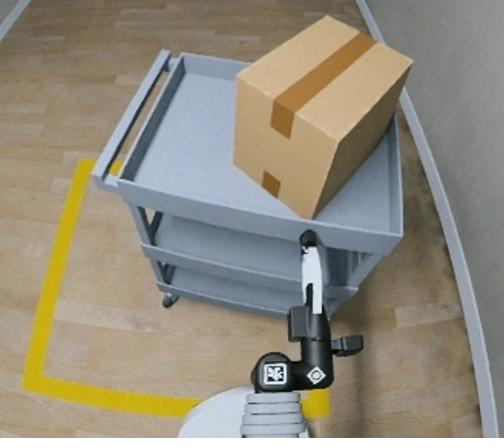

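Request:
move:
  r2: {"base":{"translate_m":-0.12},"joints":{"lift_m":0.685}}
  cameras: []
  blocking: false

Request:
wait:
  seconds: 2
  cameras: []

Request:
move:
  r2: {"base":{"strafe_m":0.9},"joints":{"gripper_m":0.08}}
  cameras: []
  blocking: false

Request:
wait:
  seconds: 6
  cameras: ["r2_head_camera"]

Request:
zoom_image:
  camera: "r2_head_camera"
  region: [220, 240, 420, 500]

Scene clock: 1391.47 s.
move: r2 moving
r1: as last shown
r1.base_tilt: forward=-1.6 right=+1.2
r1.lidar_m: 4.84 2.75 2.06 2.02 0.25 0.25 0.52 1.29 1.33 2.78 2.91 4.00
r1.motor_effort: lift_m=+20(20) arm_m=+4(4) wheel_0=+0(1) wheel_1=+7(7) wheel_2=-1(1)
r1.servo_current: wrist_yaw_rad=65(65) wrist_pitch_rad=46(46) wrist_roll_rad=39(65) gripper_m=39(52)
r1.contact_limits: strafe_m 0.6
r1.wrist_depth_mm: 136 138 - 535 291 201 - / 109 138 - 539 294 193 - / 116 138 249 544 297 193 - / 135 153 - 544 298 194 - / 1983 - - 554 297 194 161 / 1182 1182 193 564 190 194 - / 854 750 750 154 281 176 -
r2.base_odometry: x=-4.328 y=-4.615 heading=-0.634
r2.turned_by_wheels: +0.000
r2.turned_by_imu: +0.000
r2.base_tilt: forward=-0.7 right=+0.1
r2.lidar_m: 0.49 0.57 1.92 1.86 1.76 1.29 1.21 1.28 1.00 0.93 1.00 0.50
r2.base_status: translate_m moving
r2.joint_positions: lift_m=+0.683 arm_m=+0.000 wrist_yaw_rad=-0.003 wrist_pitch_rad=+0.004 wrist_roll_rad=+1.569 gripper_m=-0.019
r2.joint_status: lift_m moving
r2.measured_speeds: translate_m=-0.123 strafe_m=+0.000 rotate_rad=+0.002 lift_m=+0.037 arm_m=+0.000 wrist_yaw_rad=+0.000 wrist_pitch_rad=+0.000 wrist_roll_rad=+0.000
r2.motor_effort: lift_m=+24(24) arm_m=+4(4) wheel_0=-9(13) wheel_1=-7(8) wheel_2=+12(12)
r2.servo_current: wrist_yaw_rad=33(59) wrist_pitch_rad=46(52) wrist_roll_rad=59(59) gripper_m=72(85)
r2.hand_pose: x=+0.4590 y=-0.0882 z=+0.8600 quat_wxyz=(+0.708, +0.706, +0.000, -0.002) (m; r2's base frame)
r2.wrist_depth_mm: - - - 228 229 252 418 / - - 488 235 234 - - / - 402 399 243 243 - - / - 338 338 254 253 - - / 315 309 309 258 262 - - / - 366 186 202 179 - - / - - 452 - - - -
pictures: none
No camera images: "cameras" was empty.

Scene clock: 1392.63 s.
earlier move: r2 done
r1.base_odometry: x=-1.605 y=+1.585 heading=+2.932
r1.turned_by_wheels: +0.000
r1.turned_by_imu: +0.000
r1.base_tilt: forward=-1.6 right=+1.3
r1.lidar_m: 4.87 2.75 2.05 2.03 0.25 0.25 0.55 1.29 1.35 2.77 2.91 3.96
r1.base_status: not commanded
r1.joint_positions: lift_m=+0.127 arm_m=+0.000 wrist_yaw_rad=+3.092 wrist_pitch_rad=+0.002 wrist_roll_rad=+0.000 gripper_m=+0.056
r1.joint_status: not commanded
r1.measured_speeds: all 0
r1.motor_effort: lift_m=+20(20) arm_m=+4(4) wheel_0=+0(1) wheel_1=+7(7) wheel_2=-1(1)
r1.servo_current: wrist_yaw_rad=52(65) wrist_pitch_rad=46(52) wrist_roll_rad=65(65) gripper_m=46(52)
r1.contact_limits: strafe_m 0.6
r1.hand_pose: x=-0.1128 y=+0.1016 z=+0.3046 quat_wxyz=(+0.025, -0.001, +0.000, +1.000) (m; r1's base frame)
r1.wrist_depth_mm: 136 137 - 530 291 200 - / 109 139 - 535 296 192 - / 116 139 249 544 296 193 - / 135 153 - 549 300 194 - / 1921 - - 554 300 195 160 / 1182 1182 194 564 191 195 - / 842 750 750 154 279 176 -
r2.base_odometry: x=-4.400 y=-4.562 heading=-0.634
r2.turned_by_wheels: +0.000
r2.turned_by_imu: +0.000
r2.base_tilt: forward=-0.7 right=+0.1
r2.lidar_m: 0.56 0.68 1.93 1.84 1.62 1.20 1.13 1.18 0.98 0.94 1.00 0.57
r2.base_status: done
r2.joint_positions: lift_m=+0.685 arm_m=+0.000 wrist_yaw_rad=-0.003 wrist_pitch_rad=+0.004 wrist_roll_rad=+1.569 gripper_m=-0.019
r2.joint_status: all done
r2.measured_speeds: all 0
r2.motor_effort: lift_m=+21(24) arm_m=+4(4) wheel_0=-3(13) wheel_1=-5(9) wheel_2=+4(14)
r2.servo_current: wrist_yaw_rad=46(65) wrist_pitch_rad=52(52) wrist_roll_rad=39(59) gripper_m=72(85)
r2.hand_pose: x=+0.4590 y=-0.0882 z=+0.8618 quat_wxyz=(+0.708, +0.706, +0.000, -0.002) (m; r2's base frame)
r2.wrist_depth_mm: - - - 312 - 1464 1118 / - - - 320 324 597 - / - - 508 332 - - - / - 445 430 343 - - - / - 424 410 353 - - - / - - 187 202 179 - - / - - - - - - -
wait: 1.17 of 2 s (r2 has come to rest)
pictures: none
No camera images: "cameras" was empty.

Scene clock: 1393.13 s.
move: r2 moving
r1: as last shown
r1.lidar_m: 4.86 2.73 2.04 2.00 0.25 0.25 0.54 1.29 1.34 2.77 2.90 4.01
r1.servo_current: wrist_yaw_rad=52(72) wrist_pitch_rad=46(46) wrist_roll_rad=46(59) gripper_m=46(46)
r1.contact_limits: strafe_m 0.6
r1.wrist_depth_mm: 136 138 - 530 291 201 - / 109 138 - 535 294 193 - / 116 138 249 544 298 192 - / 135 153 - 549 300 193 - / 1983 - - 554 301 195 160 / 1205 1205 194 554 190 195 - / 854 768 759 153 279 175 -
r2.base_odometry: x=-4.378 y=-4.533 heading=-0.634
r2.turned_by_wheels: +0.000
r2.turned_by_imu: +0.000
r2.base_tilt: forward=-0.7 right=+0.1
r2.lidar_m: 0.58 0.68 1.87 1.80 1.62 1.19 1.13 1.17 1.04 0.98 1.03 0.59
r2.base_status: strafe_m moving
r2.joint_positions: lift_m=+0.685 arm_m=+0.000 wrist_yaw_rad=-0.003 wrist_pitch_rad=+0.004 wrist_roll_rad=+1.569 gripper_m=+0.005
r2.joint_status: gripper_m moving
r2.measured_speeds: translate_m=+0.002 strafe_m=+0.141 rotate_rad=-0.009 lift_m=+0.000 arm_m=+0.000 wrist_yaw_rad=+0.000 wrist_pitch_rad=+0.000 wrist_roll_rad=+0.000
r2.motor_effort: lift_m=+21(21) arm_m=+4(4) wheel_0=-10(13) wheel_1=+13(13) wheel_2=+0(3)
r2.servo_current: wrist_yaw_rad=46(59) wrist_pitch_rad=46(46) wrist_roll_rad=46(52) gripper_m=85(91)
r2.hand_pose: x=+0.4590 y=-0.0882 z=+0.8618 quat_wxyz=(+0.708, +0.706, +0.000, -0.002) (m; r2's base frame)
r2.wrist_depth_mm: - - - 317 322 324 322 / - - 585 325 332 - - / - - 473 338 - - - / - 399 404 349 - - - / - 455 439 357 - - - / - - 492 193 182 - - / - - - - - - -
pictures: none
No camera images: "cameras" was empty.

Scene clock: 1396.97 s.
earlier move: r2 done
r1.base_odometry: x=-1.605 y=+1.585 heading=+2.932
r1.turned_by_wheels: +0.000
r1.turned_by_imu: +0.000
r1.base_tilt: forward=-1.6 right=+1.3
r1.lidar_m: 4.85 2.76 2.05 2.00 0.25 0.25 0.55 1.28 1.34 2.77 2.90 4.00
r1.base_status: not commanded
r1.joint_positions: lift_m=+0.127 arm_m=+0.000 wrist_yaw_rad=+3.092 wrist_pitch_rad=+0.002 wrist_roll_rad=+0.000 gripper_m=+0.056
r1.joint_status: not commanded
r1.measured_speeds: all 0
r1.motor_effort: lift_m=+20(20) arm_m=+4(4) wheel_0=+0(1) wheel_1=+7(7) wheel_2=-1(1)
r1.servo_current: wrist_yaw_rad=59(72) wrist_pitch_rad=46(52) wrist_roll_rad=52(72) gripper_m=39(52)
r1.contact_limits: strafe_m 0.6
r1.hand_pose: x=-0.1128 y=+0.1016 z=+0.3046 quat_wxyz=(+0.025, -0.001, +0.000, +1.000) (m; r1's base frame)
r1.wrist_depth_mm: 136 138 - 539 293 200 - / 109 138 - 539 297 192 - / 116 139 248 544 297 193 - / 135 153 - 549 297 194 - / 1983 - - 554 300 194 161 / 1182 1205 194 554 191 194 - / 842 759 759 154 279 176 -
r2.base_odometry: x=-3.866 y=-3.837 heading=-0.634
r2.turned_by_wheels: +0.000
r2.turned_by_imu: +0.002
r2.base_tilt: forward=-0.7 right=+0.1
r2.lidar_m: 3.59 1.99 1.00 0.94 0.99 1.19 1.14 1.17 1.61 1.82 0.93 0.83
r2.base_status: done
r2.joint_positions: lift_m=+0.685 arm_m=+0.000 wrist_yaw_rad=-0.003 wrist_pitch_rad=+0.004 wrist_roll_rad=+1.569 gripper_m=+0.080
r2.joint_status: all done
r2.measured_speeds: all 0
r2.motor_effort: lift_m=+20(21) arm_m=+4(4) wheel_0=-1(13) wheel_1=+2(13) wheel_2=+0(3)
r2.servo_current: wrist_yaw_rad=26(59) wrist_pitch_rad=39(59) wrist_roll_rad=33(59) gripper_m=46(111)
r2.hand_pose: x=+0.4590 y=-0.0882 z=+0.8618 quat_wxyz=(+0.708, +0.706, +0.000, -0.002) (m; r2's base frame)
r2.wrist_depth_mm: - - - - - 1708 1205 / - - - - - 1708 1255 / - - - - - 1756 1255 / - - - - - 1708 1205 / - - - - - 1808 1182 / - - 193 - 193 1661 1182 / - - - - - 1921 1205
wait: 3.83 of 6 s (r2 has come to rest)
pictures: r2_head_camera
Images, in order (width x height): r2_head_camera 420x560.

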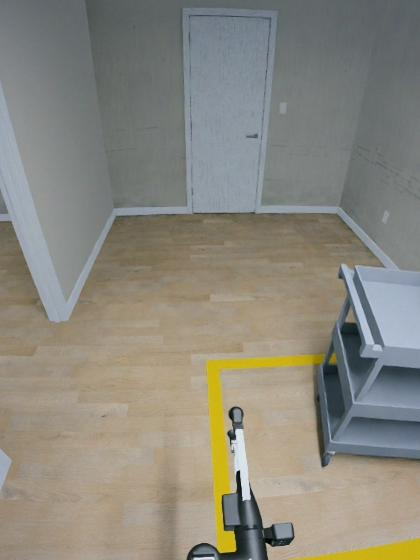

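Scaled by 1.938 from the camera's 420x560 image, which has a finer 1200x1600 frame.

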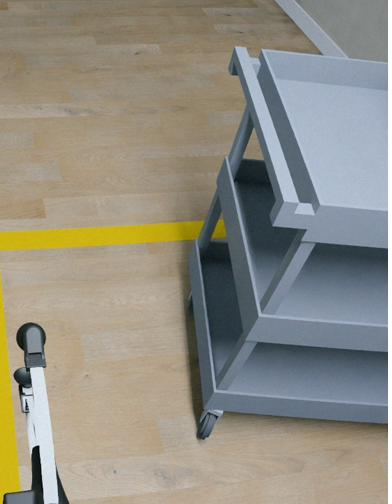

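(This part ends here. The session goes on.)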